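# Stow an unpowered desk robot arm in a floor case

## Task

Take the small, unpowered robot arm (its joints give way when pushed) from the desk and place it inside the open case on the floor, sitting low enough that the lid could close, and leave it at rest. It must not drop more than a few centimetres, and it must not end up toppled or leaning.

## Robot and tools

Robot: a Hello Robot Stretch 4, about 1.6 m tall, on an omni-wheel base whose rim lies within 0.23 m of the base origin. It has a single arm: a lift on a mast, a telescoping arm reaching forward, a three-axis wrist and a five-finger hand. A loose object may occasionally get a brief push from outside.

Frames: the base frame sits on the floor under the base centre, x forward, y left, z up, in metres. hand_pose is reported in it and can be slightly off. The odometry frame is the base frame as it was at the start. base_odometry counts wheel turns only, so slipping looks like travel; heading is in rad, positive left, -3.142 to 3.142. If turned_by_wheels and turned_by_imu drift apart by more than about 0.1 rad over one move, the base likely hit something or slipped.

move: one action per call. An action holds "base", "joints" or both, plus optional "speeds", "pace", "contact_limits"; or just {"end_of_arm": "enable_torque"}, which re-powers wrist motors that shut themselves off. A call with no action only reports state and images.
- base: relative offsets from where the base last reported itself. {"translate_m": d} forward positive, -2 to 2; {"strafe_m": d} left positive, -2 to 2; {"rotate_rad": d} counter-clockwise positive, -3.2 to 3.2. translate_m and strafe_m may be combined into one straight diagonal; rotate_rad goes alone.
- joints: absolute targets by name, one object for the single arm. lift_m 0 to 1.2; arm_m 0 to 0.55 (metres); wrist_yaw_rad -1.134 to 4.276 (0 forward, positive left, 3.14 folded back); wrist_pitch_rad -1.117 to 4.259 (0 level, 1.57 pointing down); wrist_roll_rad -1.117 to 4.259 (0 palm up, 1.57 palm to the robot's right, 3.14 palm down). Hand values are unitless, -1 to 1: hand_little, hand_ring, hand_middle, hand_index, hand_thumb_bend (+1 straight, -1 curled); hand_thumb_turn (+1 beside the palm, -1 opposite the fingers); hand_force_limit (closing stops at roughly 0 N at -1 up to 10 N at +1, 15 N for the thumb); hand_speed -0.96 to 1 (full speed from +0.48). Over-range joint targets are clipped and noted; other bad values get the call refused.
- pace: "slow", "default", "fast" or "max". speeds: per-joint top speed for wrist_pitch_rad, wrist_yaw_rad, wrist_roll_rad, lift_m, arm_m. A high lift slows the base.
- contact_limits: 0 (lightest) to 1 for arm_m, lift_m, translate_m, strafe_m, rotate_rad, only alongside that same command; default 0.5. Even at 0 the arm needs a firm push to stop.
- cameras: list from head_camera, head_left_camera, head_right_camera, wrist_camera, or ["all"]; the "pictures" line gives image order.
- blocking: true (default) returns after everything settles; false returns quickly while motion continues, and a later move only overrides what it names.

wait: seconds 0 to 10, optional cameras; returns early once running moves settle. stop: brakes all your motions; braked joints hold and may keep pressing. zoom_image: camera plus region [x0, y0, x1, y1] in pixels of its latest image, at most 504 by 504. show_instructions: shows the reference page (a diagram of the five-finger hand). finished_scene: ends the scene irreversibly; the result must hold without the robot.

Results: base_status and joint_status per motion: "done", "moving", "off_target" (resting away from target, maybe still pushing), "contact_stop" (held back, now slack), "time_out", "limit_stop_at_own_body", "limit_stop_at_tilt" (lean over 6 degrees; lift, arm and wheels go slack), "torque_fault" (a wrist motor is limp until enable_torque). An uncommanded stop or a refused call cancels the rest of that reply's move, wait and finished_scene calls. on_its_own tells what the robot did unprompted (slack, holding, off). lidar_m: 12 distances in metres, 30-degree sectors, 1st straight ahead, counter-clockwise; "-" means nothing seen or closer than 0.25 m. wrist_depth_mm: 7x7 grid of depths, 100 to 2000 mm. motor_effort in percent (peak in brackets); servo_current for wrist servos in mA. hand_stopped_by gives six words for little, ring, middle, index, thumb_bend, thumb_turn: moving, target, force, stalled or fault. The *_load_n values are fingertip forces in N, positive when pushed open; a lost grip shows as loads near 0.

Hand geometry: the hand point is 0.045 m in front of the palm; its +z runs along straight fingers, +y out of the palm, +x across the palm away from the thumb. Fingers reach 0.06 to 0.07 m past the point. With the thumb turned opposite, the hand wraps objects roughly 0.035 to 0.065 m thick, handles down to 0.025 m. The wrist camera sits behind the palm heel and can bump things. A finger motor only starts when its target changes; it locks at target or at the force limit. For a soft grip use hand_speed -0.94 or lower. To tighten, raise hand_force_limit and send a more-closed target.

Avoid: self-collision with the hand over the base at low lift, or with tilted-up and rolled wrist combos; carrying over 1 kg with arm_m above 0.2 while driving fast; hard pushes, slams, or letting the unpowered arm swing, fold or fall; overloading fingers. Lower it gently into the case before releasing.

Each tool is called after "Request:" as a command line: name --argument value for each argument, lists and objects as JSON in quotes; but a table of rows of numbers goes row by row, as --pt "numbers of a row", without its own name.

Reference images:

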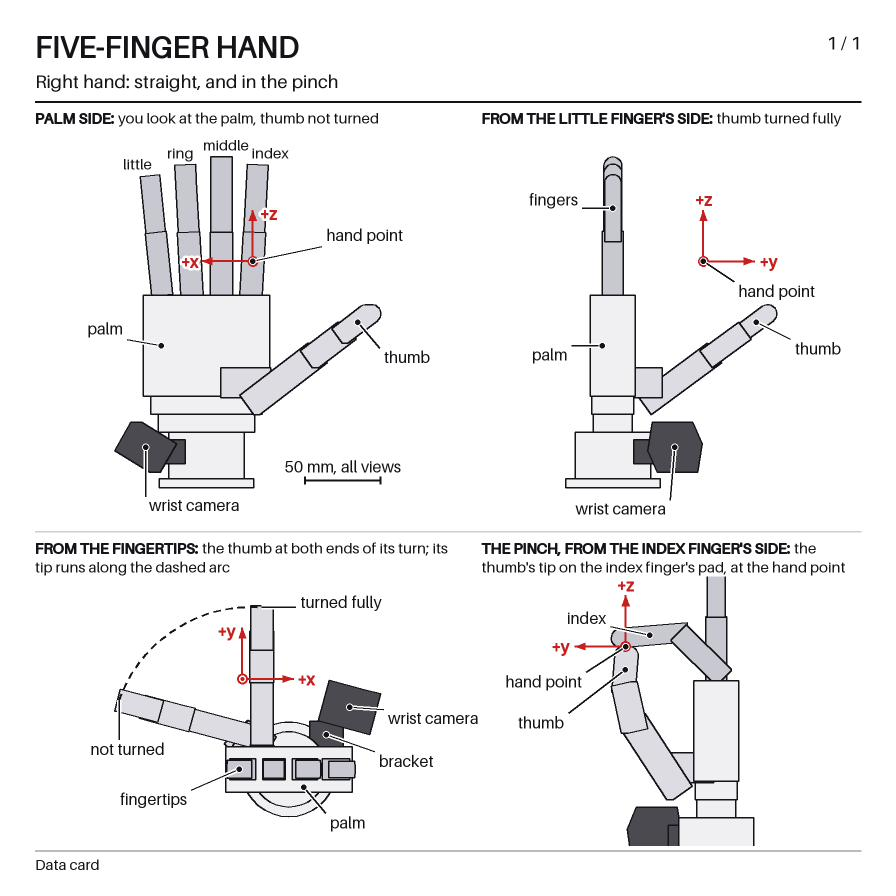

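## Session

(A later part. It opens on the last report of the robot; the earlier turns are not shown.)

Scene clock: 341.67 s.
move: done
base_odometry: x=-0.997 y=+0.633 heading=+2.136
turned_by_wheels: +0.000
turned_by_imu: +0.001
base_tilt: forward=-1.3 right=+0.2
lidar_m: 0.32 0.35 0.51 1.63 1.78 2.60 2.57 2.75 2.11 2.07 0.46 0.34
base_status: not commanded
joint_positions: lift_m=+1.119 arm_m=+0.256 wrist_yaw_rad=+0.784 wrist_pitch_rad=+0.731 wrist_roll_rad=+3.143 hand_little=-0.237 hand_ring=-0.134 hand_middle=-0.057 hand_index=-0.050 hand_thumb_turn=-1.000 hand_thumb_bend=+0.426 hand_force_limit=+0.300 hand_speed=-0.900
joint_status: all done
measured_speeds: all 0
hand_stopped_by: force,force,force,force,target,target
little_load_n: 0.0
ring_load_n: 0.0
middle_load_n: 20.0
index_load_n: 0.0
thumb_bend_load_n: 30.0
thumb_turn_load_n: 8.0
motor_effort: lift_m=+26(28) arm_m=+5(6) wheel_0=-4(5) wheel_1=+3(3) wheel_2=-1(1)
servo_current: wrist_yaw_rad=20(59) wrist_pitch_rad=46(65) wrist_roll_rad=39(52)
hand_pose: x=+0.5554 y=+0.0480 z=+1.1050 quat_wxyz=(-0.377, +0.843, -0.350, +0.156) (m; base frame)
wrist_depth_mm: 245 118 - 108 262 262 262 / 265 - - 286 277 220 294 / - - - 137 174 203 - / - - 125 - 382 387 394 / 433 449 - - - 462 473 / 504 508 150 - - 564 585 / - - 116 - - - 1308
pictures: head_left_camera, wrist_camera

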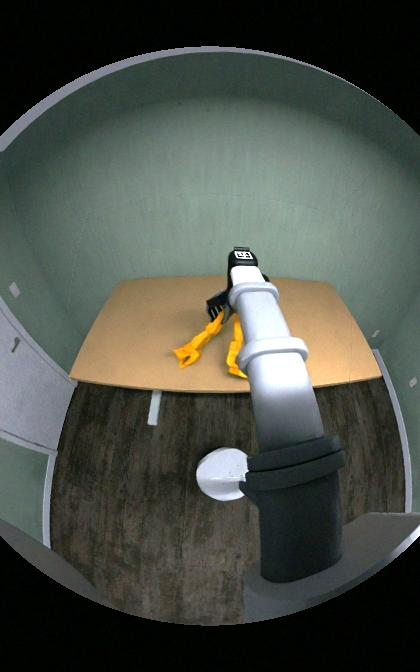

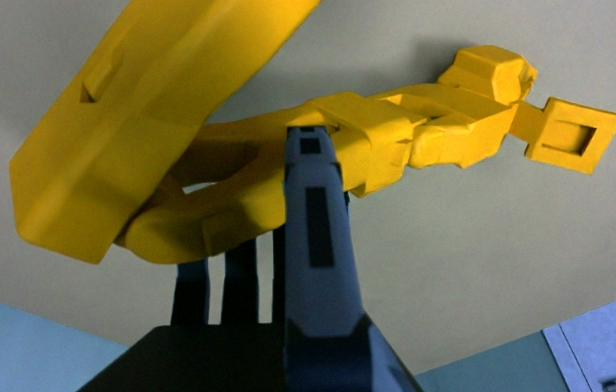

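Request:
move --joints '{"lift_m": 1.014}' --speeds '{"lift_m": 0.06}' --contact_limits '{"lift_m": 0.1}'

Request:
move --joints '{"hand_index": 0.02, "hand_middle": 0.02, "hand_ring": -0.05, "hand_little": -0.15}' --cameras '["wrist_camera"]'

Scene clock: 344.83 s.
move: done
base_odometry: x=-0.997 y=+0.633 heading=+2.136
turned_by_wheels: +0.000
turned_by_imu: +0.001
base_tilt: forward=-1.4 right=+0.2
lidar_m: 0.30 0.35 0.52 1.63 1.78 2.60 2.57 2.74 2.10 2.07 0.46 0.34
base_status: not commanded
joint_positions: lift_m=+1.015 arm_m=+0.256 wrist_yaw_rad=+0.784 wrist_pitch_rad=+0.727 wrist_roll_rad=+3.142 hand_little=-0.237 hand_ring=-0.133 hand_middle=-0.058 hand_index=-0.050 hand_thumb_turn=-1.000 hand_thumb_bend=+0.426 hand_force_limit=+0.300 hand_speed=-0.900
joint_status: all done
measured_speeds: all 0
hand_stopped_by: force,force,force,force,target,target
little_load_n: 2.5
ring_load_n: 3.5
middle_load_n: 5.5
index_load_n: 4.0
thumb_bend_load_n: 14.5
thumb_turn_load_n: 3.0
motor_effort: lift_m=+12(24) arm_m=+5(6) wheel_0=-4(4) wheel_1=+3(3) wheel_2=+0(1)
servo_current: wrist_yaw_rad=39(72) wrist_pitch_rad=39(59) wrist_roll_rad=33(52)
contact_limits: lift_m 0.1
hand_pose: x=+0.5559 y=+0.0485 z=+1.0006 quat_wxyz=(-0.378, +0.843, -0.350, +0.157) (m; base frame)
wrist_depth_mm: 149 147 - - 162 162 - / 162 107 - 177 177 180 - / 124 140 196 122 162 189 196 / 220 228 142 - 151 159 160 / 259 264 - - 272 287 301 / 320 322 149 - - 353 370 / 413 377 116 - - 459 500
pictures: none

Scene clock: 345.63 s.
move: done
base_odometry: x=-0.997 y=+0.633 heading=+2.136
turned_by_wheels: +0.000
turned_by_imu: +0.000
base_tilt: forward=-1.3 right=+0.2
lidar_m: 0.32 0.36 0.51 1.62 1.76 2.61 2.56 2.71 2.10 2.07 0.45 0.33
base_status: not commanded
joint_positions: lift_m=+1.014 arm_m=+0.256 wrist_yaw_rad=+0.784 wrist_pitch_rad=+0.727 wrist_roll_rad=+3.142 hand_little=-0.150 hand_ring=-0.050 hand_middle=+0.020 hand_index=+0.020 hand_thumb_turn=-1.000 hand_thumb_bend=+0.420 hand_force_limit=+0.300 hand_speed=-0.900
joint_status: all done
measured_speeds: all 0
hand_stopped_by: target,target,target,target,target,target
little_load_n: 0.0
ring_load_n: 0.0
middle_load_n: 0.0
index_load_n: 0.0
thumb_bend_load_n: 0.5
thumb_turn_load_n: 0.5
motor_effort: lift_m=+13(13) arm_m=+5(6) wheel_0=-4(5) wheel_1=+3(3) wheel_2=+0(0)
servo_current: wrist_yaw_rad=33(59) wrist_pitch_rad=52(52) wrist_roll_rad=39(46)
contact_limits: lift_m 0.1
hand_pose: x=+0.5559 y=+0.0485 z=+1.0005 quat_wxyz=(-0.378, +0.843, -0.350, +0.157) (m; base frame)
wrist_depth_mm: 147 145 - - - 161 - / 161 122 - 178 176 178 - / 124 113 177 125 165 192 194 / 215 148 142 - 151 162 - / 254 258 - - - 279 303 / 310 314 150 - - 347 364 / 404 362 116 - - 452 488
pictures: wrist_camera

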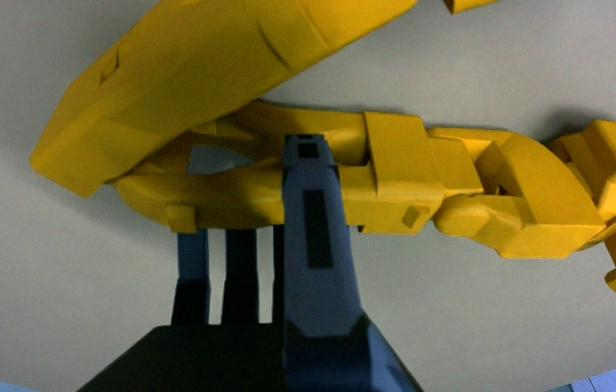

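Request:
move --base '{"strafe_m": 0.0064}' --joints '{"arm_m": 0.25}' --pace "slow"

Request:
move --joints '{"hand_force_limit": 0.95, "hand_index": -0.6, "hand_middle": -0.6, "hand_ring": -0.6, "hand_little": -0.6}' --cameras '["wrist_camera"]'

Scene clock: 346.97 s.
move: done
base_odometry: x=-1.003 y=+0.629 heading=+2.136
turned_by_wheels: +0.000
turned_by_imu: +0.001
base_tilt: forward=-1.3 right=+0.1
lidar_m: 0.31 0.35 0.50 1.63 1.75 2.57 2.55 2.73 2.13 2.07 0.45 0.34
base_status: done
joint_positions: lift_m=+1.014 arm_m=+0.250 wrist_yaw_rad=+0.784 wrist_pitch_rad=+0.727 wrist_roll_rad=+3.142 hand_little=-0.150 hand_ring=-0.050 hand_middle=+0.020 hand_index=+0.020 hand_thumb_turn=-1.000 hand_thumb_bend=+0.420 hand_force_limit=+0.300 hand_speed=-0.900
joint_status: all done
measured_speeds: all 0
hand_stopped_by: target,target,target,target,target,target
little_load_n: 0.0
ring_load_n: 0.0
middle_load_n: 0.0
index_load_n: 0.0
thumb_bend_load_n: 0.0
thumb_turn_load_n: 0.0
motor_effort: lift_m=+13(14) arm_m=-6(6) wheel_0=-7(12) wheel_1=+7(9) wheel_2=+0(4)
servo_current: wrist_yaw_rad=46(59) wrist_pitch_rad=46(46) wrist_roll_rad=39(59)
contact_limits: lift_m 0.1
hand_pose: x=+0.5499 y=+0.0485 z=+1.0005 quat_wxyz=(-0.378, +0.843, -0.350, +0.157) (m; base frame)
wrist_depth_mm: 147 146 - - 160 161 - / 160 107 - 178 176 178 - / 124 - 177 126 167 185 193 / 216 143 145 - 153 160 - / 254 259 - - - 281 301 / 312 314 150 - - 349 366 / 402 366 116 - - 449 488
pictures: none

Scene clock: 349.37 s.
move: off_target
base_odometry: x=-1.003 y=+0.629 heading=+2.136
turned_by_wheels: +0.000
turned_by_imu: +0.001
base_tilt: forward=-1.3 right=+0.1
lidar_m: 0.32 0.35 0.53 1.62 1.76 2.58 2.56 2.74 2.10 2.06 0.46 0.34
base_status: not commanded
joint_positions: lift_m=+1.014 arm_m=+0.250 wrist_yaw_rad=+0.784 wrist_pitch_rad=+0.727 wrist_roll_rad=+3.142 hand_little=-0.296 hand_ring=-0.176 hand_middle=-0.088 hand_index=-0.097 hand_thumb_turn=-1.000 hand_thumb_bend=+0.426 hand_force_limit=+0.950 hand_speed=-0.900
joint_status: hand_little off_target (ended at -0.296, target -0.600); hand_ring off_target (ended at -0.176, target -0.600); hand_middle off_target (ended at -0.088, target -0.600); hand_index off_target (ended at -0.097, target -0.600); the others done
measured_speeds: all 0
hand_stopped_by: force,force,force,force,target,target
little_load_n: 9.0
ring_load_n: 8.0
middle_load_n: 6.0
index_load_n: 9.5
thumb_bend_load_n: 30.0
thumb_turn_load_n: 8.0
motor_effort: lift_m=+14(15) arm_m=-6(6) wheel_0=-7(7) wheel_1=+7(7) wheel_2=+0(1)
servo_current: wrist_yaw_rad=33(65) wrist_pitch_rad=46(52) wrist_roll_rad=33(52)
contact_limits: lift_m 0.1
hand_pose: x=+0.5499 y=+0.0485 z=+1.0004 quat_wxyz=(-0.378, +0.843, -0.350, +0.157) (m; base frame)
wrist_depth_mm: 147 145 - - 158 160 - / 156 - - 174 175 177 - / 118 123 174 119 161 180 192 / 219 216 137 - 147 156 157 / 251 256 158 - - 276 300 / 307 310 148 - - 343 364 / 375 359 116 - - 442 484
pictures: wrist_camera

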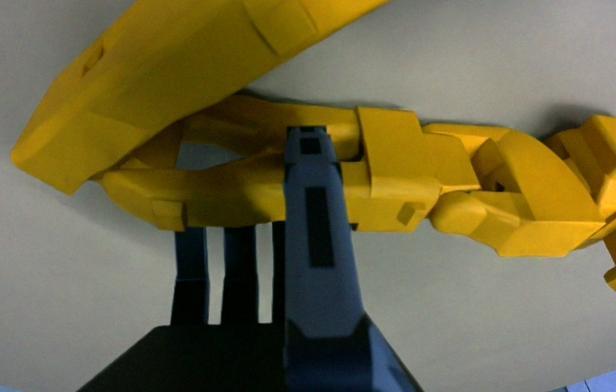

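Request:
move --joints '{"lift_m": 1.12}' --speeds '{"lift_m": 0.08}' --cameras '["wrist_camera"]'

Scene clock: 351.73 s.
move: done
base_odometry: x=-1.003 y=+0.629 heading=+2.136
turned_by_wheels: +0.000
turned_by_imu: +0.001
base_tilt: forward=-1.3 right=+0.2
lidar_m: 0.33 0.36 0.52 1.61 1.77 2.59 2.58 2.75 2.13 2.08 0.46 0.34
base_status: not commanded
joint_positions: lift_m=+1.119 arm_m=+0.250 wrist_yaw_rad=+0.784 wrist_pitch_rad=+0.728 wrist_roll_rad=+3.142 hand_little=-0.297 hand_ring=-0.177 hand_middle=-0.086 hand_index=-0.098 hand_thumb_turn=-0.999 hand_thumb_bend=+0.428 hand_force_limit=+0.950 hand_speed=-0.900
joint_status: all done
measured_speeds: all 0
hand_stopped_by: force,force,force,force,target,target
little_load_n: 0.0
ring_load_n: 0.0
middle_load_n: 20.0
index_load_n: 6.5
thumb_bend_load_n: 40.5
thumb_turn_load_n: 9.5
motor_effort: lift_m=+26(27) arm_m=-5(6) wheel_0=-7(7) wheel_1=+7(7) wheel_2=+0(1)
servo_current: wrist_yaw_rad=46(65) wrist_pitch_rad=52(52) wrist_roll_rad=33(52)
hand_pose: x=+0.5498 y=+0.0484 z=+1.1054 quat_wxyz=(-0.378, +0.843, -0.350, +0.157) (m; base frame)
wrist_depth_mm: 247 107 - - 264 259 260 / 265 - - 282 277 218 287 / - - - 134 168 198 229 / - - 122 - 379 389 397 / - 115 - - - 459 469 / 508 517 148 - - 574 597 / - - 116 - - - -
pictures: wrist_camera

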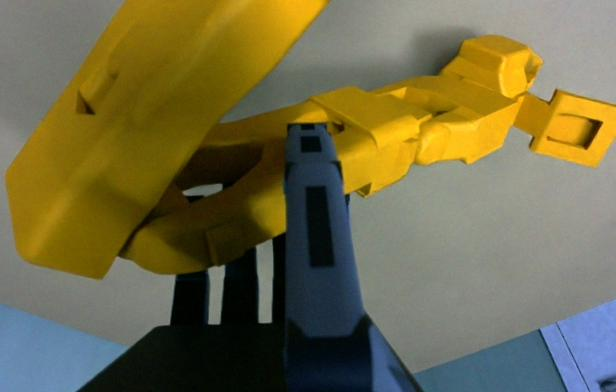

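Request:
move --joints '{"lift_m": 1.014}' --speeds '{"lift_m": 0.06}' --contact_limits '{"lift_m": 0.1}'

Request:
move --joints '{"hand_speed": -0.7, "hand_index": 0.6, "hand_middle": 0.6, "hand_ring": 0.6, "hand_little": 0.6, "hand_thumb_bend": 0.5}'

Request:
move --joints '{"lift_m": 1.085}' --speeds '{"lift_m": 0.1}'

Request:
move --base '{"strafe_m": 0.04}' --joints '{"arm_m": 0.21}' --cameras '["wrist_camera"]'

Scene clock: 360.17 s.
move: done
base_odometry: x=-1.003 y=+0.629 heading=+2.136
turned_by_wheels: +0.000
turned_by_imu: +0.002
base_tilt: forward=-1.2 right=+0.2
lidar_m: 0.33 0.34 0.51 1.63 1.78 2.56 2.56 2.73 2.13 2.05 0.45 0.34
base_status: not commanded
joint_positions: lift_m=+1.014 arm_m=+0.250 wrist_yaw_rad=+0.784 wrist_pitch_rad=+0.728 wrist_roll_rad=+3.142 hand_little=-0.296 hand_ring=-0.177 hand_middle=-0.087 hand_index=-0.098 hand_thumb_turn=-1.000 hand_thumb_bend=+0.428 hand_force_limit=+0.950 hand_speed=-0.900
joint_status: all done
measured_speeds: all 0
hand_stopped_by: force,force,force,force,target,target
little_load_n: 13.5
ring_load_n: 1.0
middle_load_n: 13.0
index_load_n: 0.5
thumb_bend_load_n: 22.5
thumb_turn_load_n: 5.0
motor_effort: lift_m=+14(25) arm_m=-5(6) wheel_0=-6(7) wheel_1=+7(7) wheel_2=+0(1)
servo_current: wrist_yaw_rad=46(85) wrist_pitch_rad=39(52) wrist_roll_rad=33(52)
contact_limits: lift_m 0.1
hand_pose: x=+0.5498 y=+0.0484 z=+1.0004 quat_wxyz=(-0.378, +0.843, -0.350, +0.157) (m; base frame)
wrist_depth_mm: 147 146 - - 161 162 - / 161 - - 179 173 179 - / 123 - 176 140 158 164 168 / 219 138 136 - 145 153 151 / 251 257 158 - 267 285 304 / 306 309 148 - - 353 370 / 377 362 116 - - 459 496
pictures: none

Scene clock: 361.73 s.
move: done
base_odometry: x=-1.003 y=+0.629 heading=+2.136
turned_by_wheels: +0.000
turned_by_imu: +0.001
base_tilt: forward=-1.3 right=+0.1
lidar_m: 0.32 0.36 0.51 1.62 1.76 2.57 2.56 2.74 2.11 2.08 0.45 0.34
base_status: not commanded
joint_positions: lift_m=+1.014 arm_m=+0.250 wrist_yaw_rad=+0.784 wrist_pitch_rad=+0.728 wrist_roll_rad=+3.142 hand_little=+0.600 hand_ring=+0.600 hand_middle=+0.600 hand_index=+0.600 hand_thumb_turn=-1.000 hand_thumb_bend=+0.500 hand_force_limit=+0.950 hand_speed=-0.700
joint_status: all done
measured_speeds: all 0
hand_stopped_by: target,target,target,target,target,target
little_load_n: 0.0
ring_load_n: 0.0
middle_load_n: 0.0
index_load_n: 0.0
thumb_bend_load_n: 0.0
thumb_turn_load_n: 0.0
motor_effort: lift_m=+14(15) arm_m=-5(5) wheel_0=-6(7) wheel_1=+7(8) wheel_2=+0(0)
servo_current: wrist_yaw_rad=39(65) wrist_pitch_rad=46(52) wrist_roll_rad=39(52)
contact_limits: lift_m 0.1
hand_pose: x=+0.5498 y=+0.0484 z=+1.0004 quat_wxyz=(-0.378, +0.843, -0.350, +0.157) (m; base frame)
wrist_depth_mm: 147 146 - - 160 162 - / 161 - - 174 172 179 - / 124 112 199 134 157 169 176 / 214 147 140 - 147 156 151 / 252 257 252 - 268 285 301 / 307 310 166 - - 349 373 / 377 359 116 - - 455 496
pictures: none

Scene clock: 363.07 s.
move: done
base_odometry: x=-1.003 y=+0.629 heading=+2.136
turned_by_wheels: +0.000
turned_by_imu: +0.001
base_tilt: forward=-1.2 right=+0.2
lidar_m: 0.33 0.36 0.51 1.62 1.77 2.59 2.56 2.72 2.12 2.08 0.47 0.32
base_status: not commanded
joint_positions: lift_m=+1.085 arm_m=+0.250 wrist_yaw_rad=+0.784 wrist_pitch_rad=+0.728 wrist_roll_rad=+3.142 hand_little=+0.600 hand_ring=+0.600 hand_middle=+0.600 hand_index=+0.600 hand_thumb_turn=-1.000 hand_thumb_bend=+0.500 hand_force_limit=+0.950 hand_speed=-0.700
joint_status: all done
measured_speeds: all 0
hand_stopped_by: target,target,target,target,target,target
little_load_n: 0.0
ring_load_n: 0.0
middle_load_n: 0.0
index_load_n: 0.0
thumb_bend_load_n: 0.0
thumb_turn_load_n: 0.0
motor_effort: lift_m=+24(26) arm_m=-5(5) wheel_0=-7(7) wheel_1=+7(7) wheel_2=+0(1)
servo_current: wrist_yaw_rad=39(52) wrist_pitch_rad=39(52) wrist_roll_rad=46(52)
hand_pose: x=+0.5498 y=+0.0484 z=+1.0706 quat_wxyz=(-0.378, +0.843, -0.350, +0.157) (m; base frame)
wrist_depth_mm: 213 189 213 222 228 229 - / 236 188 190 195 202 208 - / 267 274 281 202 290 293 232 / 307 315 322 325 336 342 353 / 364 368 364 - - 413 421 / 442 449 165 - - 508 535 / - 517 116 - - - 1255
pictures: none

Scene clock: 364.10 s.
move: done
base_odometry: x=-1.036 y=+0.608 heading=+2.136
turned_by_wheels: +0.000
turned_by_imu: +0.001
base_tilt: forward=-1.3 right=+0.0
lidar_m: 0.33 0.36 0.52 1.59 1.73 2.53 2.55 2.77 2.16 2.11 0.47 0.33
base_status: done
joint_positions: lift_m=+1.085 arm_m=+0.210 wrist_yaw_rad=+0.784 wrist_pitch_rad=+0.728 wrist_roll_rad=+3.142 hand_little=+0.600 hand_ring=+0.600 hand_middle=+0.600 hand_index=+0.600 hand_thumb_turn=-1.000 hand_thumb_bend=+0.500 hand_force_limit=+0.950 hand_speed=-0.700
joint_status: all done
measured_speeds: all 0
hand_stopped_by: target,target,target,target,target,target
little_load_n: 0.0
ring_load_n: 0.0
middle_load_n: 0.0
index_load_n: 0.0
thumb_bend_load_n: 0.0
thumb_turn_load_n: 0.0
motor_effort: lift_m=+24(25) arm_m=-5(7) wheel_0=-4(16) wheel_1=+4(14) wheel_2=+0(3)
servo_current: wrist_yaw_rad=33(65) wrist_pitch_rad=39(52) wrist_roll_rad=33(46)
hand_pose: x=+0.5098 y=+0.0485 z=+1.0706 quat_wxyz=(-0.378, +0.843, -0.350, +0.157) (m; base frame)
wrist_depth_mm: 155 213 218 224 226 224 235 / 185 196 197 200 211 207 216 / 268 276 282 203 208 219 291 / 309 315 324 324 338 338 - / 362 370 362 - - 410 424 / 442 449 165 - - 508 530 / 539 517 116 - - - 1281
pictures: wrist_camera

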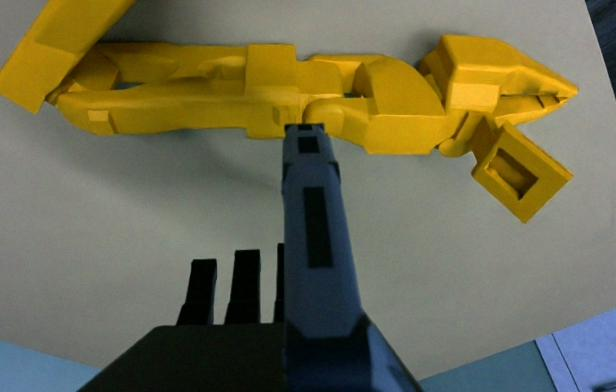

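Request:
move --base '{"strafe_m": -0.012}' --joints '{"arm_m": 0.198}'

Request:
move --joints '{"lift_m": 1.03}' --speeds '{"lift_m": 0.08}' --contact_limits '{"lift_m": 0.05}' --cameras '["wrist_camera"]'

Scene clock: 366.00 s.
move: done
base_odometry: x=-1.026 y=+0.614 heading=+2.136
turned_by_wheels: +0.000
turned_by_imu: +0.001
base_tilt: forward=-1.3 right=+0.1
lidar_m: 0.31 0.36 0.54 1.59 1.72 2.56 2.56 2.78 2.15 2.11 0.45 0.35
base_status: done
joint_positions: lift_m=+1.085 arm_m=+0.198 wrist_yaw_rad=+0.784 wrist_pitch_rad=+0.728 wrist_roll_rad=+3.142 hand_little=+0.600 hand_ring=+0.600 hand_middle=+0.600 hand_index=+0.600 hand_thumb_turn=-1.000 hand_thumb_bend=+0.500 hand_force_limit=+0.950 hand_speed=-0.700
joint_status: all done
measured_speeds: all 0
hand_stopped_by: target,target,target,target,target,target
little_load_n: 0.0
ring_load_n: 0.5
middle_load_n: 0.0
index_load_n: 0.0
thumb_bend_load_n: 0.0
thumb_turn_load_n: 0.0
motor_effort: lift_m=+24(25) arm_m=-5(6) wheel_0=+4(13) wheel_1=-6(12) wheel_2=+0(3)
servo_current: wrist_yaw_rad=39(72) wrist_pitch_rad=46(46) wrist_roll_rad=39(46)
hand_pose: x=+0.4978 y=+0.0485 z=+1.0706 quat_wxyz=(-0.378, +0.843, -0.350, +0.157) (m; base frame)
wrist_depth_mm: 206 152 223 224 228 233 235 / 174 225 233 240 241 222 253 / 268 202 213 206 213 228 298 / 310 315 320 325 327 221 338 / 362 370 362 - - 413 424 / 439 452 165 - - 512 525 / 539 517 116 - - - -
pictures: none

Scene clock: 367.23 s.
move: done
base_odometry: x=-1.026 y=+0.614 heading=+2.136
turned_by_wheels: +0.000
turned_by_imu: +0.000
base_tilt: forward=-1.3 right=+0.2
lidar_m: 0.32 0.35 0.52 1.59 1.73 2.56 2.57 2.76 2.13 2.11 0.44 0.34
base_status: not commanded
joint_positions: lift_m=+1.030 arm_m=+0.198 wrist_yaw_rad=+0.784 wrist_pitch_rad=+0.728 wrist_roll_rad=+3.142 hand_little=+0.600 hand_ring=+0.600 hand_middle=+0.600 hand_index=+0.600 hand_thumb_turn=-1.000 hand_thumb_bend=+0.500 hand_force_limit=+0.950 hand_speed=-0.700
joint_status: all done
measured_speeds: all 0
hand_stopped_by: target,target,target,target,target,target
little_load_n: 0.0
ring_load_n: 0.0
middle_load_n: 0.0
index_load_n: 0.0
thumb_bend_load_n: 0.0
thumb_turn_load_n: 0.0
motor_effort: lift_m=+13(24) arm_m=-5(6) wheel_0=+4(5) wheel_1=-6(6) wheel_2=+0(0)
servo_current: wrist_yaw_rad=46(65) wrist_pitch_rad=46(52) wrist_roll_rad=39(52)
contact_limits: lift_m 0.05
hand_pose: x=+0.4978 y=+0.0485 z=+1.0164 quat_wxyz=(-0.378, +0.843, -0.350, +0.157) (m; base frame)
wrist_depth_mm: 160 - 175 175 177 178 - / 109 186 189 191 194 197 198 / 126 191 190 205 206 192 180 / 163 164 169 - 179 181 276 / 277 285 278 - - 310 - / 338 343 165 - - 392 427 / 436 397 116 - - 504 535
pictures: wrist_camera

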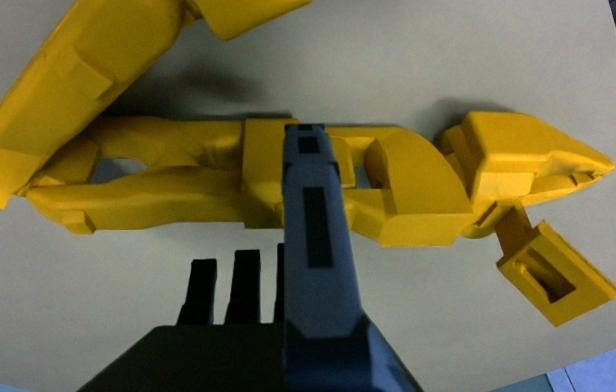

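Request:
move --base '{"strafe_m": -0.008}' --joints '{"arm_m": 0.19}'

Request:
move --joints '{"lift_m": 1.015}' --speeds '{"lift_m": 0.05}' --contact_limits '{"lift_m": 0.05}' --cameras '["wrist_camera"]'

Scene clock: 368.73 s.
move: done
base_odometry: x=-1.020 y=+0.618 heading=+2.136
turned_by_wheels: +0.000
turned_by_imu: +0.000
base_tilt: forward=-1.2 right=+0.2
lidar_m: 0.32 0.35 0.51 1.60 1.74 2.58 2.56 2.77 2.15 2.09 0.46 0.35
base_status: done
joint_positions: lift_m=+1.030 arm_m=+0.190 wrist_yaw_rad=+0.784 wrist_pitch_rad=+0.728 wrist_roll_rad=+3.142 hand_little=+0.600 hand_ring=+0.600 hand_middle=+0.600 hand_index=+0.600 hand_thumb_turn=-1.000 hand_thumb_bend=+0.500 hand_force_limit=+0.950 hand_speed=-0.700
joint_status: all done
measured_speeds: all 0
hand_stopped_by: target,target,target,target,target,target
little_load_n: 0.0
ring_load_n: 0.0
middle_load_n: 0.0
index_load_n: 0.0
thumb_bend_load_n: -0.5
thumb_turn_load_n: 0.0
motor_effort: lift_m=+13(14) arm_m=-5(6) wheel_0=+3(11) wheel_1=-5(12) wheel_2=+0(2)
servo_current: wrist_yaw_rad=20(59) wrist_pitch_rad=46(59) wrist_roll_rad=52(52)
contact_limits: lift_m 0.05
hand_pose: x=+0.4898 y=+0.0485 z=+1.0164 quat_wxyz=(-0.378, +0.843, -0.350, +0.157) (m; base frame)
wrist_depth_mm: 162 - - - 176 178 - / 159 107 191 192 194 197 198 / 121 195 202 206 215 214 215 / 170 183 182 - 190 190 278 / 278 285 279 - 193 214 296 / 340 342 166 - - 387 - / 436 397 116 - - 508 530
pictures: none

Scene clock: 369.50 s.
move: done
base_odometry: x=-1.020 y=+0.618 heading=+2.136
turned_by_wheels: +0.000
turned_by_imu: +0.000
base_tilt: forward=-1.3 right=+0.3
lidar_m: 0.33 0.36 0.52 1.58 1.75 2.57 2.64 2.75 2.13 2.09 0.45 0.35
base_status: not commanded
joint_positions: lift_m=+1.015 arm_m=+0.190 wrist_yaw_rad=+0.784 wrist_pitch_rad=+0.728 wrist_roll_rad=+3.142 hand_little=+0.600 hand_ring=+0.600 hand_middle=+0.600 hand_index=+0.600 hand_thumb_turn=-1.000 hand_thumb_bend=+0.500 hand_force_limit=+0.950 hand_speed=-0.700
joint_status: all done
measured_speeds: all 0
hand_stopped_by: target,target,target,target,target,target
little_load_n: 0.0
ring_load_n: 0.0
middle_load_n: 0.0
index_load_n: 0.0
thumb_bend_load_n: 0.0
thumb_turn_load_n: 0.0
motor_effort: lift_m=+14(14) arm_m=-5(6) wheel_0=+4(4) wheel_1=-5(5) wheel_2=+0(1)
servo_current: wrist_yaw_rad=46(46) wrist_pitch_rad=46(59) wrist_roll_rad=33(52)
contact_limits: lift_m 0.05
hand_pose: x=+0.4898 y=+0.0485 z=+1.0014 quat_wxyz=(-0.378, +0.843, -0.350, +0.157) (m; base frame)
wrist_depth_mm: 146 - - - 162 163 - / 156 - - 181 178 180 186 / - 104 192 189 201 200 202 / 139 194 183 - 186 - 172 / 252 165 190 168 172 182 285 / 312 312 166 - - 349 - / 394 366 116 - - 466 521
pictures: wrist_camera

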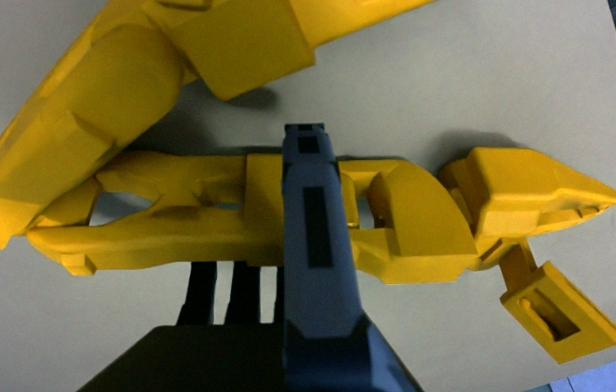

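Request:
move --joints '{"hand_speed": -0.9, "hand_thumb_bend": 0.42, "hand_index": -0.6, "hand_middle": -0.6, "hand_ring": -0.6, "hand_little": -0.6}' --cameras '["wrist_camera"]'

Scene clock: 374.30 s.
move: off_target
base_odometry: x=-1.020 y=+0.618 heading=+2.136
turned_by_wheels: +0.000
turned_by_imu: +0.002
base_tilt: forward=-1.3 right=+0.2
lidar_m: 0.30 0.36 0.52 1.61 1.73 2.56 2.56 2.77 2.14 2.09 0.47 0.31
base_status: not commanded
joint_positions: lift_m=+1.015 arm_m=+0.190 wrist_yaw_rad=+0.784 wrist_pitch_rad=+0.728 wrist_roll_rad=+3.142 hand_little=-0.273 hand_ring=+0.026 hand_middle=+0.119 hand_index=+0.092 hand_thumb_turn=-1.000 hand_thumb_bend=+0.425 hand_force_limit=+0.950 hand_speed=-0.900
joint_status: hand_little off_target (ended at -0.273, target -0.600); hand_ring off_target (ended at +0.026, target -0.600); hand_middle off_target (ended at +0.119, target -0.600); hand_index off_target (ended at +0.092, target -0.600); the others done
measured_speeds: all 0
hand_stopped_by: force,force,force,force,target,target
little_load_n: 9.0
ring_load_n: 6.0
middle_load_n: 1.5
index_load_n: 9.0
thumb_bend_load_n: 25.0
thumb_turn_load_n: 9.0
motor_effort: lift_m=+14(15) arm_m=-5(6) wheel_0=+3(4) wheel_1=-5(5) wheel_2=-1(1)
servo_current: wrist_yaw_rad=33(85) wrist_pitch_rad=39(52) wrist_roll_rad=46(59)
contact_limits: lift_m 0.05
hand_pose: x=+0.4897 y=+0.0484 z=+1.0013 quat_wxyz=(-0.378, +0.843, -0.350, +0.157) (m; base frame)
wrist_depth_mm: - - 156 160 159 163 - / 150 163 169 175 178 180 186 / 139 162 157 150 191 195 - / 139 144 157 147 157 167 - / 252 259 159 - 162 198 - / 309 310 151 - - 351 387 / 379 359 116 - - 459 508
pictures: wrist_camera

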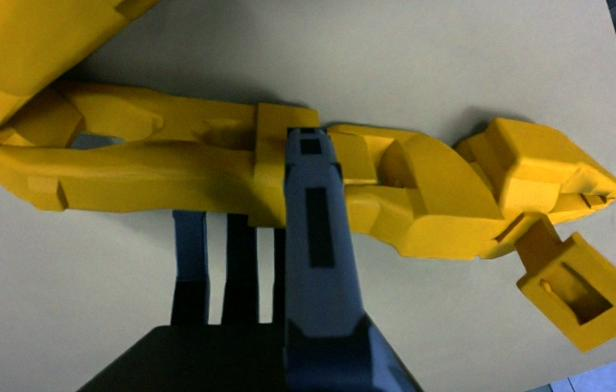

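Request:
move --joints '{"lift_m": 1.12}' --speeds '{"lift_m": 0.08}' --cameras '["wrist_camera", "head_left_camera"]'

Scene clock: 376.43 s.
move: done
base_odometry: x=-1.020 y=+0.618 heading=+2.136
turned_by_wheels: +0.000
turned_by_imu: +0.001
base_tilt: forward=-1.3 right=+0.2
lidar_m: 0.28 0.35 0.51 1.60 1.75 2.57 2.56 2.77 2.14 2.09 0.47 0.32
base_status: not commanded
joint_positions: lift_m=+1.120 arm_m=+0.190 wrist_yaw_rad=+0.784 wrist_pitch_rad=+0.730 wrist_roll_rad=+3.142 hand_little=-0.274 hand_ring=+0.025 hand_middle=+0.118 hand_index=+0.091 hand_thumb_turn=-1.000 hand_thumb_bend=+0.420 hand_force_limit=+0.950 hand_speed=-0.900
joint_status: all done
measured_speeds: all 0
hand_stopped_by: force,force,force,force,target,target
little_load_n: 0.0
ring_load_n: 0.0
middle_load_n: 0.0
index_load_n: 0.0
thumb_bend_load_n: 0.0
thumb_turn_load_n: 0.0
motor_effort: lift_m=+24(28) arm_m=-4(5) wheel_0=+3(4) wheel_1=-5(5) wheel_2=+0(1)
servo_current: wrist_yaw_rad=33(72) wrist_pitch_rad=52(52) wrist_roll_rad=52(65)
hand_pose: x=+0.4893 y=+0.0481 z=+1.1052 quat_wxyz=(-0.377, +0.843, -0.350, +0.156) (m; base frame)
wrist_depth_mm: 194 200 235 252 262 258 1160 / 272 282 290 229 229 237 290 / 309 314 322 314 332 265 324 / 355 366 349 - 377 394 402 / 418 424 159 - - 469 484 / 508 512 150 - - 580 580 / - 597 116 - - - -
pictures: head_left_camera, wrist_camera

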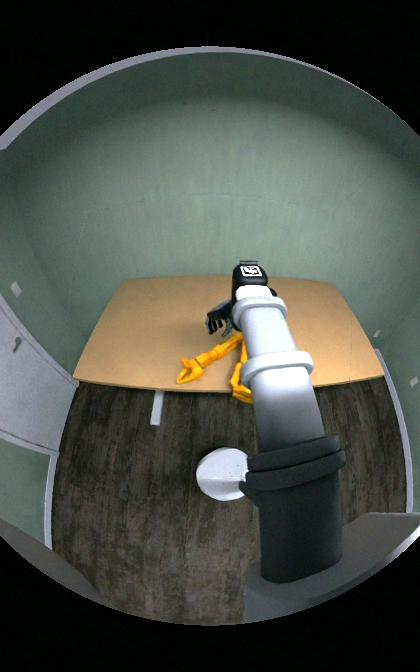

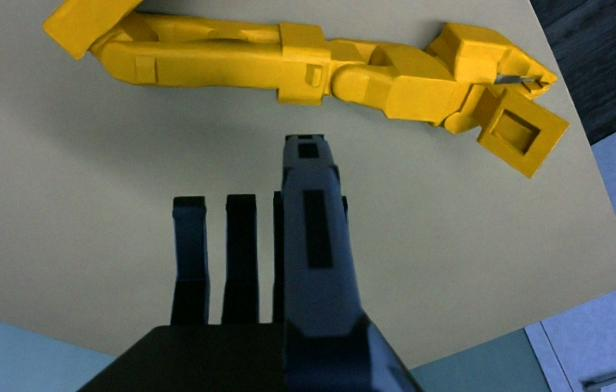

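Request:
zoom_image --camera "head_left_camera" --region '[150, 300, 290, 430]'

Scaled by 3.600 from the camera's 420x672 image, which has a finer 600x960 frame.

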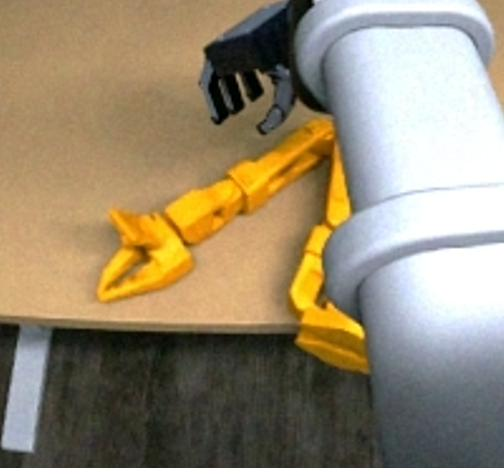

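Request:
move --base '{"strafe_m": -0.119}' --joints '{"arm_m": 0.195, "wrist_yaw_rad": 1.058, "wrist_pitch_rad": 0.725, "hand_speed": -0.6, "hand_thumb_bend": 1.0, "hand_index": 1.0, "hand_middle": 1.0, "hand_ring": 1.0, "hand_little": 1.0}'

Request:
move --joints '{"lift_m": 1.055}' --cameras '["wrist_camera"]'

Scene clock: 386.07 s.
move: done
base_odometry: x=-0.919 y=+0.682 heading=+2.136
turned_by_wheels: +0.000
turned_by_imu: +0.001
base_tilt: forward=-1.3 right=+0.1
lidar_m: 0.26 0.30 0.51 1.71 1.87 2.56 2.66 2.60 2.02 1.97 0.45 0.31
base_status: done
joint_positions: lift_m=+1.120 arm_m=+0.195 wrist_yaw_rad=+1.057 wrist_pitch_rad=+0.730 wrist_roll_rad=+3.142 hand_little=+1.000 hand_ring=+1.000 hand_middle=+1.000 hand_index=+1.000 hand_thumb_turn=-1.000 hand_thumb_bend=+1.000 hand_force_limit=+0.950 hand_speed=-0.600
joint_status: all done
measured_speeds: all 0
hand_stopped_by: target,target,target,target,target,target
little_load_n: 0.0
ring_load_n: 0.0
middle_load_n: 0.0
index_load_n: 0.0
thumb_bend_load_n: -0.5
thumb_turn_load_n: 0.0
motor_effort: lift_m=+24(25) arm_m=+6(7) wheel_0=+5(17) wheel_1=-5(15) wheel_2=+0(4)
servo_current: wrist_yaw_rad=46(91) wrist_pitch_rad=46(65) wrist_roll_rad=46(59)
hand_pose: x=+0.4763 y=+0.0809 z=+1.1052 quat_wxyz=(-0.395, +0.883, -0.232, +0.104) (m; base frame)
wrist_depth_mm: 246 251 247 205 206 224 1255 / 271 272 214 117 294 297 1366 / 309 315 329 - 325 330 1576 / 357 364 368 - - 332 1708 / 418 424 436 442 - 466 - / 512 517 480 - - 597 - / - 597 116 - - - -
pictures: none

Scene clock: 387.27 s.
move: done
base_odometry: x=-0.919 y=+0.682 heading=+2.136
turned_by_wheels: +0.000
turned_by_imu: +0.000
base_tilt: forward=-1.3 right=+0.2
lidar_m: 0.29 0.30 0.50 1.71 1.88 2.59 2.65 2.61 2.01 1.97 0.43 0.33
base_status: not commanded
joint_positions: lift_m=+1.055 arm_m=+0.195 wrist_yaw_rad=+1.057 wrist_pitch_rad=+0.730 wrist_roll_rad=+3.142 hand_little=+1.000 hand_ring=+1.000 hand_middle=+1.000 hand_index=+1.000 hand_thumb_turn=-1.000 hand_thumb_bend=+1.000 hand_force_limit=+0.950 hand_speed=-0.600
joint_status: all done
measured_speeds: all 0
hand_stopped_by: target,target,target,target,target,target
little_load_n: 0.0
ring_load_n: 0.0
middle_load_n: 0.0
index_load_n: 0.0
thumb_bend_load_n: 0.0
thumb_turn_load_n: 0.0
motor_effort: lift_m=+14(23) arm_m=+6(6) wheel_0=+5(6) wheel_1=-5(5) wheel_2=+0(0)
servo_current: wrist_yaw_rad=39(52) wrist_pitch_rad=46(52) wrist_roll_rad=26(52)
hand_pose: x=+0.4763 y=+0.0809 z=+1.0411 quat_wxyz=(-0.395, +0.883, -0.232, +0.104) (m; base frame)
wrist_depth_mm: 187 190 195 196 188 165 - / 206 211 204 116 155 170 178 / 235 229 167 - 255 258 1397 / 270 274 194 - 277 289 327 / 317 322 332 - - 262 382 / 389 392 368 - - 404 - / 492 455 116 - - 569 -
pictures: wrist_camera

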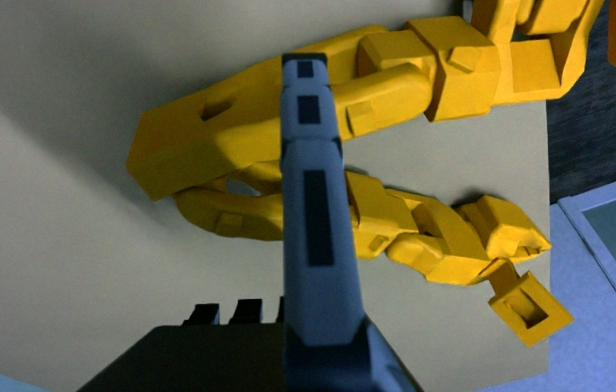

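Request:
move --base '{"strafe_m": -0.0157}' --joints '{"arm_m": 0.186}'

Request:
move --joints '{"lift_m": 1.034}' --contact_limits '{"lift_m": 0.05}' --cameras '["wrist_camera", "head_left_camera"]'

Request:
zoom_image --camera "head_left_camera" --region '[150, 270, 290, 410]'

Scene clock: 392.00 s.
move: done
base_odometry: x=-0.906 y=+0.690 heading=+2.136
turned_by_wheels: +0.000
turned_by_imu: +0.001
base_tilt: forward=-1.2 right=+0.2
lidar_m: 0.27 0.29 0.51 1.73 1.89 2.58 2.68 2.60 2.01 1.95 0.44 0.32
base_status: done
joint_positions: lift_m=+1.055 arm_m=+0.186 wrist_yaw_rad=+1.057 wrist_pitch_rad=+0.730 wrist_roll_rad=+3.142 hand_little=+1.000 hand_ring=+1.000 hand_middle=+1.000 hand_index=+1.000 hand_thumb_turn=-1.000 hand_thumb_bend=+1.000 hand_force_limit=+0.950 hand_speed=-0.600
joint_status: all done
measured_speeds: all 0
hand_stopped_by: target,target,target,target,target,target
little_load_n: 0.0
ring_load_n: 0.0
middle_load_n: 0.0
index_load_n: 0.0
thumb_bend_load_n: 0.0
thumb_turn_load_n: -0.5
motor_effort: lift_m=+14(14) arm_m=-5(7) wheel_0=+5(13) wheel_1=-6(12) wheel_2=+0(4)
servo_current: wrist_yaw_rad=65(65) wrist_pitch_rad=46(52) wrist_roll_rad=46(46)
hand_pose: x=+0.4677 y=+0.0809 z=+1.0411 quat_wxyz=(-0.395, +0.883, -0.232, +0.104) (m; base frame)
wrist_depth_mm: 187 190 193 198 198 179 - / 205 211 213 117 179 179 190 / 234 235 190 - 176 258 1537 / 271 266 185 - 293 298 1618 / 317 322 340 - - 285 1576 / 384 389 370 - - 286 - / 496 449 116 - - 554 -
pictures: none

Scene clock: 392.80 s.
move: done
base_odometry: x=-0.906 y=+0.690 heading=+2.136
turned_by_wheels: +0.000
turned_by_imu: +0.000
base_tilt: forward=-1.2 right=+0.1
lidar_m: 0.27 0.30 0.51 1.74 1.89 2.59 2.68 2.57 2.00 1.97 0.45 0.32
base_status: not commanded
joint_positions: lift_m=+1.034 arm_m=+0.186 wrist_yaw_rad=+1.057 wrist_pitch_rad=+0.730 wrist_roll_rad=+3.142 hand_little=+1.000 hand_ring=+1.000 hand_middle=+1.000 hand_index=+1.000 hand_thumb_turn=-1.000 hand_thumb_bend=+1.000 hand_force_limit=+0.950 hand_speed=-0.600
joint_status: all done
measured_speeds: all 0
hand_stopped_by: target,target,target,target,target,target
little_load_n: -0.5
ring_load_n: 0.0
middle_load_n: 0.0
index_load_n: 0.0
thumb_bend_load_n: 0.0
thumb_turn_load_n: 0.0
motor_effort: lift_m=+14(14) arm_m=-6(6) wheel_0=+6(6) wheel_1=-6(6) wheel_2=+0(1)
servo_current: wrist_yaw_rad=52(65) wrist_pitch_rad=39(52) wrist_roll_rad=33(52)
contact_limits: lift_m 0.05
hand_pose: x=+0.4677 y=+0.0809 z=+1.0201 quat_wxyz=(-0.395, +0.883, -0.232, +0.104) (m; base frame)
wrist_depth_mm: 165 171 176 178 180 178 - / 185 189 193 117 181 168 - / 211 213 206 - 159 163 - / 241 230 168 - 255 270 293 / 285 289 193 - - 283 327 / 343 349 327 - - 264 - / 421 404 116 - - 469 -
pictures: head_left_camera, wrist_camera

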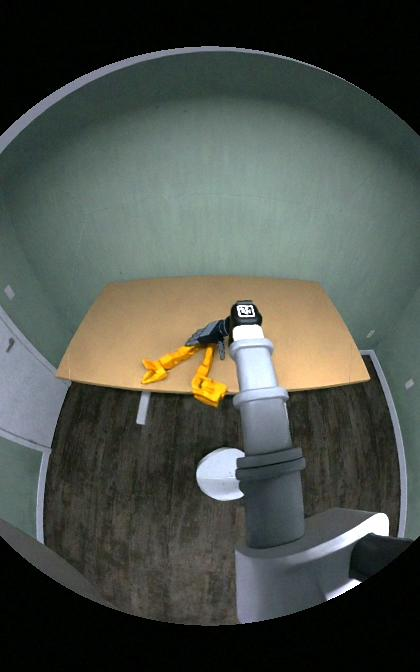

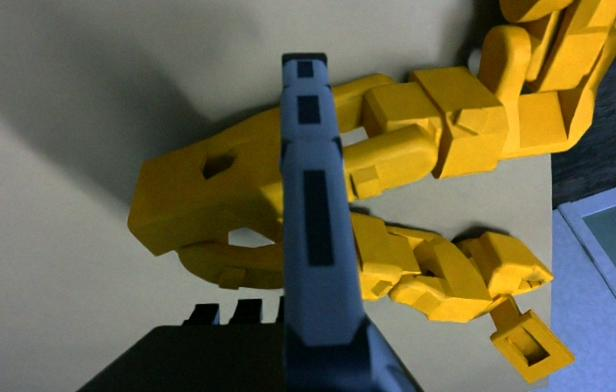

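Scaled by 3.600 from the camera's 420x672 image, which has a finer 600x960 frame.

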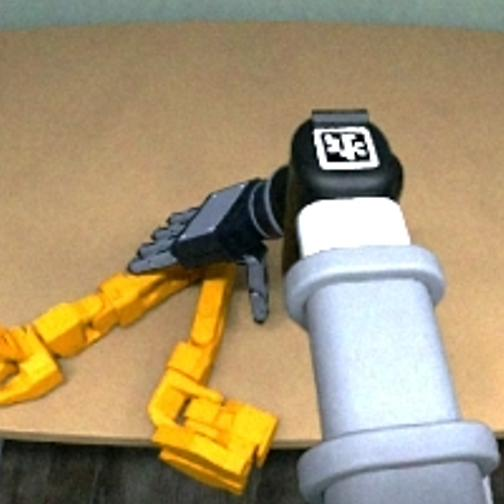

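Request:
move --joints '{"lift_m": 1.01}' --speeds '{"lift_m": 0.06}' --contact_limits '{"lift_m": 0.05}' --cameras '["wrist_camera"]'

Scene clock: 394.20 s.
move: done
base_odometry: x=-0.906 y=+0.690 heading=+2.136
turned_by_wheels: +0.000
turned_by_imu: +0.001
base_tilt: forward=-1.3 right=+0.2
lidar_m: 0.28 0.29 0.51 1.73 1.88 2.59 2.67 2.58 2.00 1.96 0.45 0.33
base_status: not commanded
joint_positions: lift_m=+1.011 arm_m=+0.186 wrist_yaw_rad=+1.057 wrist_pitch_rad=+0.722 wrist_roll_rad=+3.142 hand_little=+1.000 hand_ring=+1.000 hand_middle=+1.000 hand_index=+1.000 hand_thumb_turn=-1.000 hand_thumb_bend=+1.000 hand_force_limit=+0.950 hand_speed=-0.600
joint_status: all done
measured_speeds: all 0
hand_stopped_by: target,target,target,target,target,target
little_load_n: 0.0
ring_load_n: 0.0
middle_load_n: 0.0
index_load_n: 1.0
thumb_bend_load_n: 0.0
thumb_turn_load_n: 0.0
motor_effort: lift_m=+10(14) arm_m=-5(6) wheel_0=+5(6) wheel_1=-6(6) wheel_2=+0(1)
servo_current: wrist_yaw_rad=33(65) wrist_pitch_rad=46(52) wrist_roll_rad=46(52)
contact_limits: lift_m 0.05
hand_pose: x=+0.4685 y=+0.0823 z=+0.9974 quat_wxyz=(-0.398, +0.881, -0.232, +0.105) (m; base frame)
wrist_depth_mm: 148 153 156 160 159 160 - / 166 170 174 117 170 156 - / 191 193 179 - 144 141 - / 222 172 154 - 143 252 251 / 265 268 185 - - 272 293 / 329 332 307 - - 242 - / 413 392 116 - - 459 -
pictures: wrist_camera

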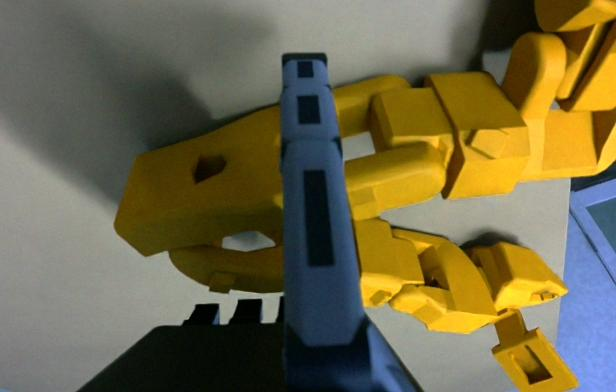

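Request:
move --joints '{"lift_m": 1.035}' --speeds '{"lift_m": 0.1}'

Request:
move --joints '{"arm_m": 0.208}'

Request:
move --joints '{"lift_m": 1.011}' --speeds '{"lift_m": 0.06}' --contact_limits '{"lift_m": 0.05}' --cameras '["wrist_camera"]'

Scene clock: 395.87 s.
move: done
base_odometry: x=-0.906 y=+0.690 heading=+2.136
turned_by_wheels: +0.000
turned_by_imu: +0.001
base_tilt: forward=-1.3 right=+0.2
lidar_m: 0.28 0.31 0.50 1.74 1.87 2.59 2.66 2.59 2.01 1.96 0.45 0.34
base_status: not commanded
joint_positions: lift_m=+1.035 arm_m=+0.186 wrist_yaw_rad=+1.057 wrist_pitch_rad=+0.725 wrist_roll_rad=+3.142 hand_little=+1.000 hand_ring=+1.000 hand_middle=+1.000 hand_index=+1.000 hand_thumb_turn=-1.000 hand_thumb_bend=+1.000 hand_force_limit=+0.950 hand_speed=-0.600
joint_status: all done
measured_speeds: all 0
hand_stopped_by: target,target,target,target,target,target
little_load_n: 0.0
ring_load_n: 0.0
middle_load_n: 0.0
index_load_n: 0.0
thumb_bend_load_n: 0.0
thumb_turn_load_n: 0.0
motor_effort: lift_m=+25(26) arm_m=-5(6) wheel_0=+6(6) wheel_1=-6(6) wheel_2=+0(1)
servo_current: wrist_yaw_rad=46(59) wrist_pitch_rad=46(52) wrist_roll_rad=39(52)
hand_pose: x=+0.4682 y=+0.0817 z=+1.0209 quat_wxyz=(-0.397, +0.882, -0.232, +0.104) (m; base frame)
wrist_depth_mm: 165 171 176 178 180 178 - / 185 189 193 117 176 167 - / 215 212 187 - 153 163 - / 242 232 166 - 263 270 291 / 286 290 197 - - 274 345 / 345 353 334 - - 264 - / 449 407 116 - - 272 -
pictures: none

Scene clock: 396.63 s.
move: done
base_odometry: x=-0.906 y=+0.690 heading=+2.136
turned_by_wheels: +0.000
turned_by_imu: +0.000
base_tilt: forward=-1.3 right=+0.2
lidar_m: 0.28 0.31 0.51 1.73 1.89 2.60 2.66 2.59 2.01 1.95 0.45 0.33
base_status: not commanded
joint_positions: lift_m=+1.035 arm_m=+0.208 wrist_yaw_rad=+1.057 wrist_pitch_rad=+0.725 wrist_roll_rad=+3.142 hand_little=+1.000 hand_ring=+1.000 hand_middle=+1.000 hand_index=+1.000 hand_thumb_turn=-1.000 hand_thumb_bend=+1.000 hand_force_limit=+0.950 hand_speed=-0.600
joint_status: all done
measured_speeds: all 0
hand_stopped_by: target,target,target,target,target,target
little_load_n: 0.0
ring_load_n: 0.0
middle_load_n: 0.0
index_load_n: 0.0
thumb_bend_load_n: 0.0
thumb_turn_load_n: 0.0
motor_effort: lift_m=+24(25) arm_m=+6(7) wheel_0=+5(6) wheel_1=-6(6) wheel_2=+0(0)
servo_current: wrist_yaw_rad=39(72) wrist_pitch_rad=52(52) wrist_roll_rad=46(52)
hand_pose: x=+0.4898 y=+0.0817 z=+1.0209 quat_wxyz=(-0.397, +0.882, -0.232, +0.104) (m; base frame)
wrist_depth_mm: 166 171 177 178 178 179 - / 186 189 193 117 177 153 - / 215 215 183 - 148 153 240 / 242 246 160 - 257 270 276 / 286 290 294 - - 250 285 / 347 353 334 - - 271 262 / 449 410 116 - - 517 564
pictures: none

Scene clock: 397.53 s.
move: done
base_odometry: x=-0.906 y=+0.690 heading=+2.136
turned_by_wheels: +0.000
turned_by_imu: +0.000
base_tilt: forward=-1.3 right=+0.1
lidar_m: 0.28 0.31 0.50 1.74 1.89 2.58 2.67 2.59 2.01 1.95 0.45 0.34
base_status: not commanded
joint_positions: lift_m=+1.011 arm_m=+0.208 wrist_yaw_rad=+1.057 wrist_pitch_rad=+0.725 wrist_roll_rad=+3.142 hand_little=+1.000 hand_ring=+1.000 hand_middle=+1.000 hand_index=+1.000 hand_thumb_turn=-1.000 hand_thumb_bend=+1.000 hand_force_limit=+0.950 hand_speed=-0.600
joint_status: all done
measured_speeds: all 0
hand_stopped_by: target,target,target,target,target,target
little_load_n: 0.0
ring_load_n: 0.0
middle_load_n: 0.0
index_load_n: 0.0
thumb_bend_load_n: 0.0
thumb_turn_load_n: 0.0
motor_effort: lift_m=+14(23) arm_m=+6(6) wheel_0=+5(6) wheel_1=-6(6) wheel_2=+0(1)
servo_current: wrist_yaw_rad=33(52) wrist_pitch_rad=46(46) wrist_roll_rad=46(46)
contact_limits: lift_m 0.05
hand_pose: x=+0.4898 y=+0.0817 z=+0.9977 quat_wxyz=(-0.397, +0.882, -0.232, +0.104) (m; base frame)
wrist_depth_mm: 145 148 152 155 155 159 - / 161 166 167 117 165 152 - / 183 187 181 - 149 135 - / 211 209 149 - 134 236 247 / 248 254 167 - - 256 - / 304 309 289 - - 228 246 / 375 357 116 - - 459 245
pictures: wrist_camera

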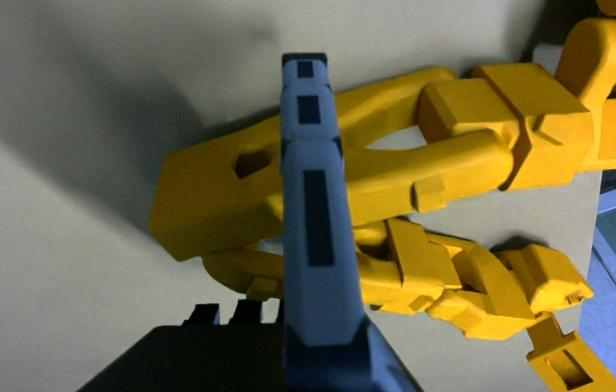

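Request:
move --joints '{"hand_speed": -0.88, "hand_thumb_bend": 0.1, "hand_index": -0.3, "hand_middle": -0.3, "hand_ring": -0.3, "hand_little": -0.3}' --cameras '["wrist_camera", "head_left_camera"]'

Request:
zoom_image --camera "head_left_camera" --region '[150, 270, 290, 410]'

Scene clock: 403.00 s.
move: off_target
base_odometry: x=-0.906 y=+0.690 heading=+2.136
turned_by_wheels: +0.000
turned_by_imu: +0.002
base_tilt: forward=-1.2 right=+0.2
lidar_m: 0.25 0.27 0.42 1.73 1.88 2.57 2.68 2.58 1.99 1.96 0.45 0.34
base_status: not commanded
joint_positions: lift_m=+1.011 arm_m=+0.208 wrist_yaw_rad=+1.057 wrist_pitch_rad=+0.725 wrist_roll_rad=+3.142 hand_little=-0.300 hand_ring=-0.300 hand_middle=+0.234 hand_index=+0.146 hand_thumb_turn=-1.000 hand_thumb_bend=+0.615 hand_force_limit=+0.950 hand_speed=-0.880
joint_status: hand_middle off_target (ended at +0.234, target -0.300); hand_index off_target (ended at +0.146, target -0.300); hand_thumb_bend off_target (ended at +0.615, target +0.100); the others done
measured_speeds: all 0
hand_stopped_by: target,target,force,force,force,target
little_load_n: 0.0
ring_load_n: 0.5
middle_load_n: 4.0
index_load_n: 13.5
thumb_bend_load_n: 23.0
thumb_turn_load_n: -0.5
motor_effort: lift_m=+14(14) arm_m=+5(6) wheel_0=+5(6) wheel_1=-6(7) wheel_2=+0(1)
servo_current: wrist_yaw_rad=65(72) wrist_pitch_rad=39(52) wrist_roll_rad=46(52)
contact_limits: lift_m 0.05
hand_pose: x=+0.4898 y=+0.0817 z=+0.9977 quat_wxyz=(-0.397, +0.882, -0.232, +0.104) (m; base frame)
wrist_depth_mm: 145 148 153 156 154 143 - / 161 165 167 168 144 149 - / 183 188 187 123 121 116 - / 212 216 155 - 129 199 230 / 250 256 158 - 163 181 - / 304 309 148 - - 347 377 / 375 362 116 - - 449 477
pictures: head_left_camera, wrist_camera

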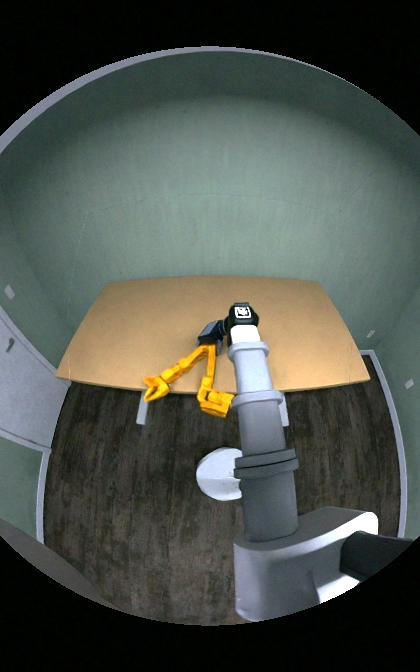

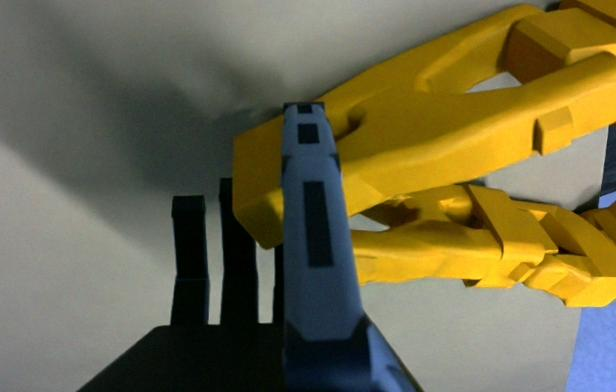

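Scaled by 3.600 from the camera's 420x672 image, which has a finer 600x960 frame.

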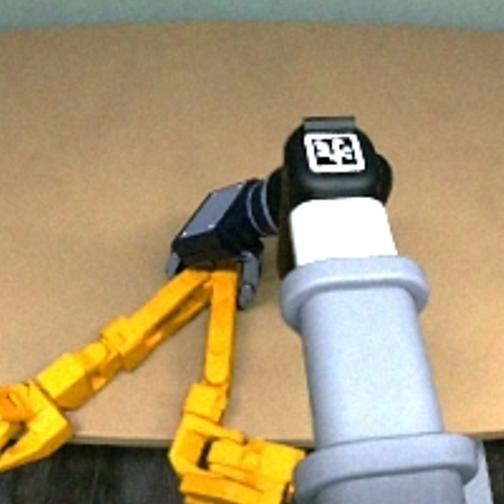

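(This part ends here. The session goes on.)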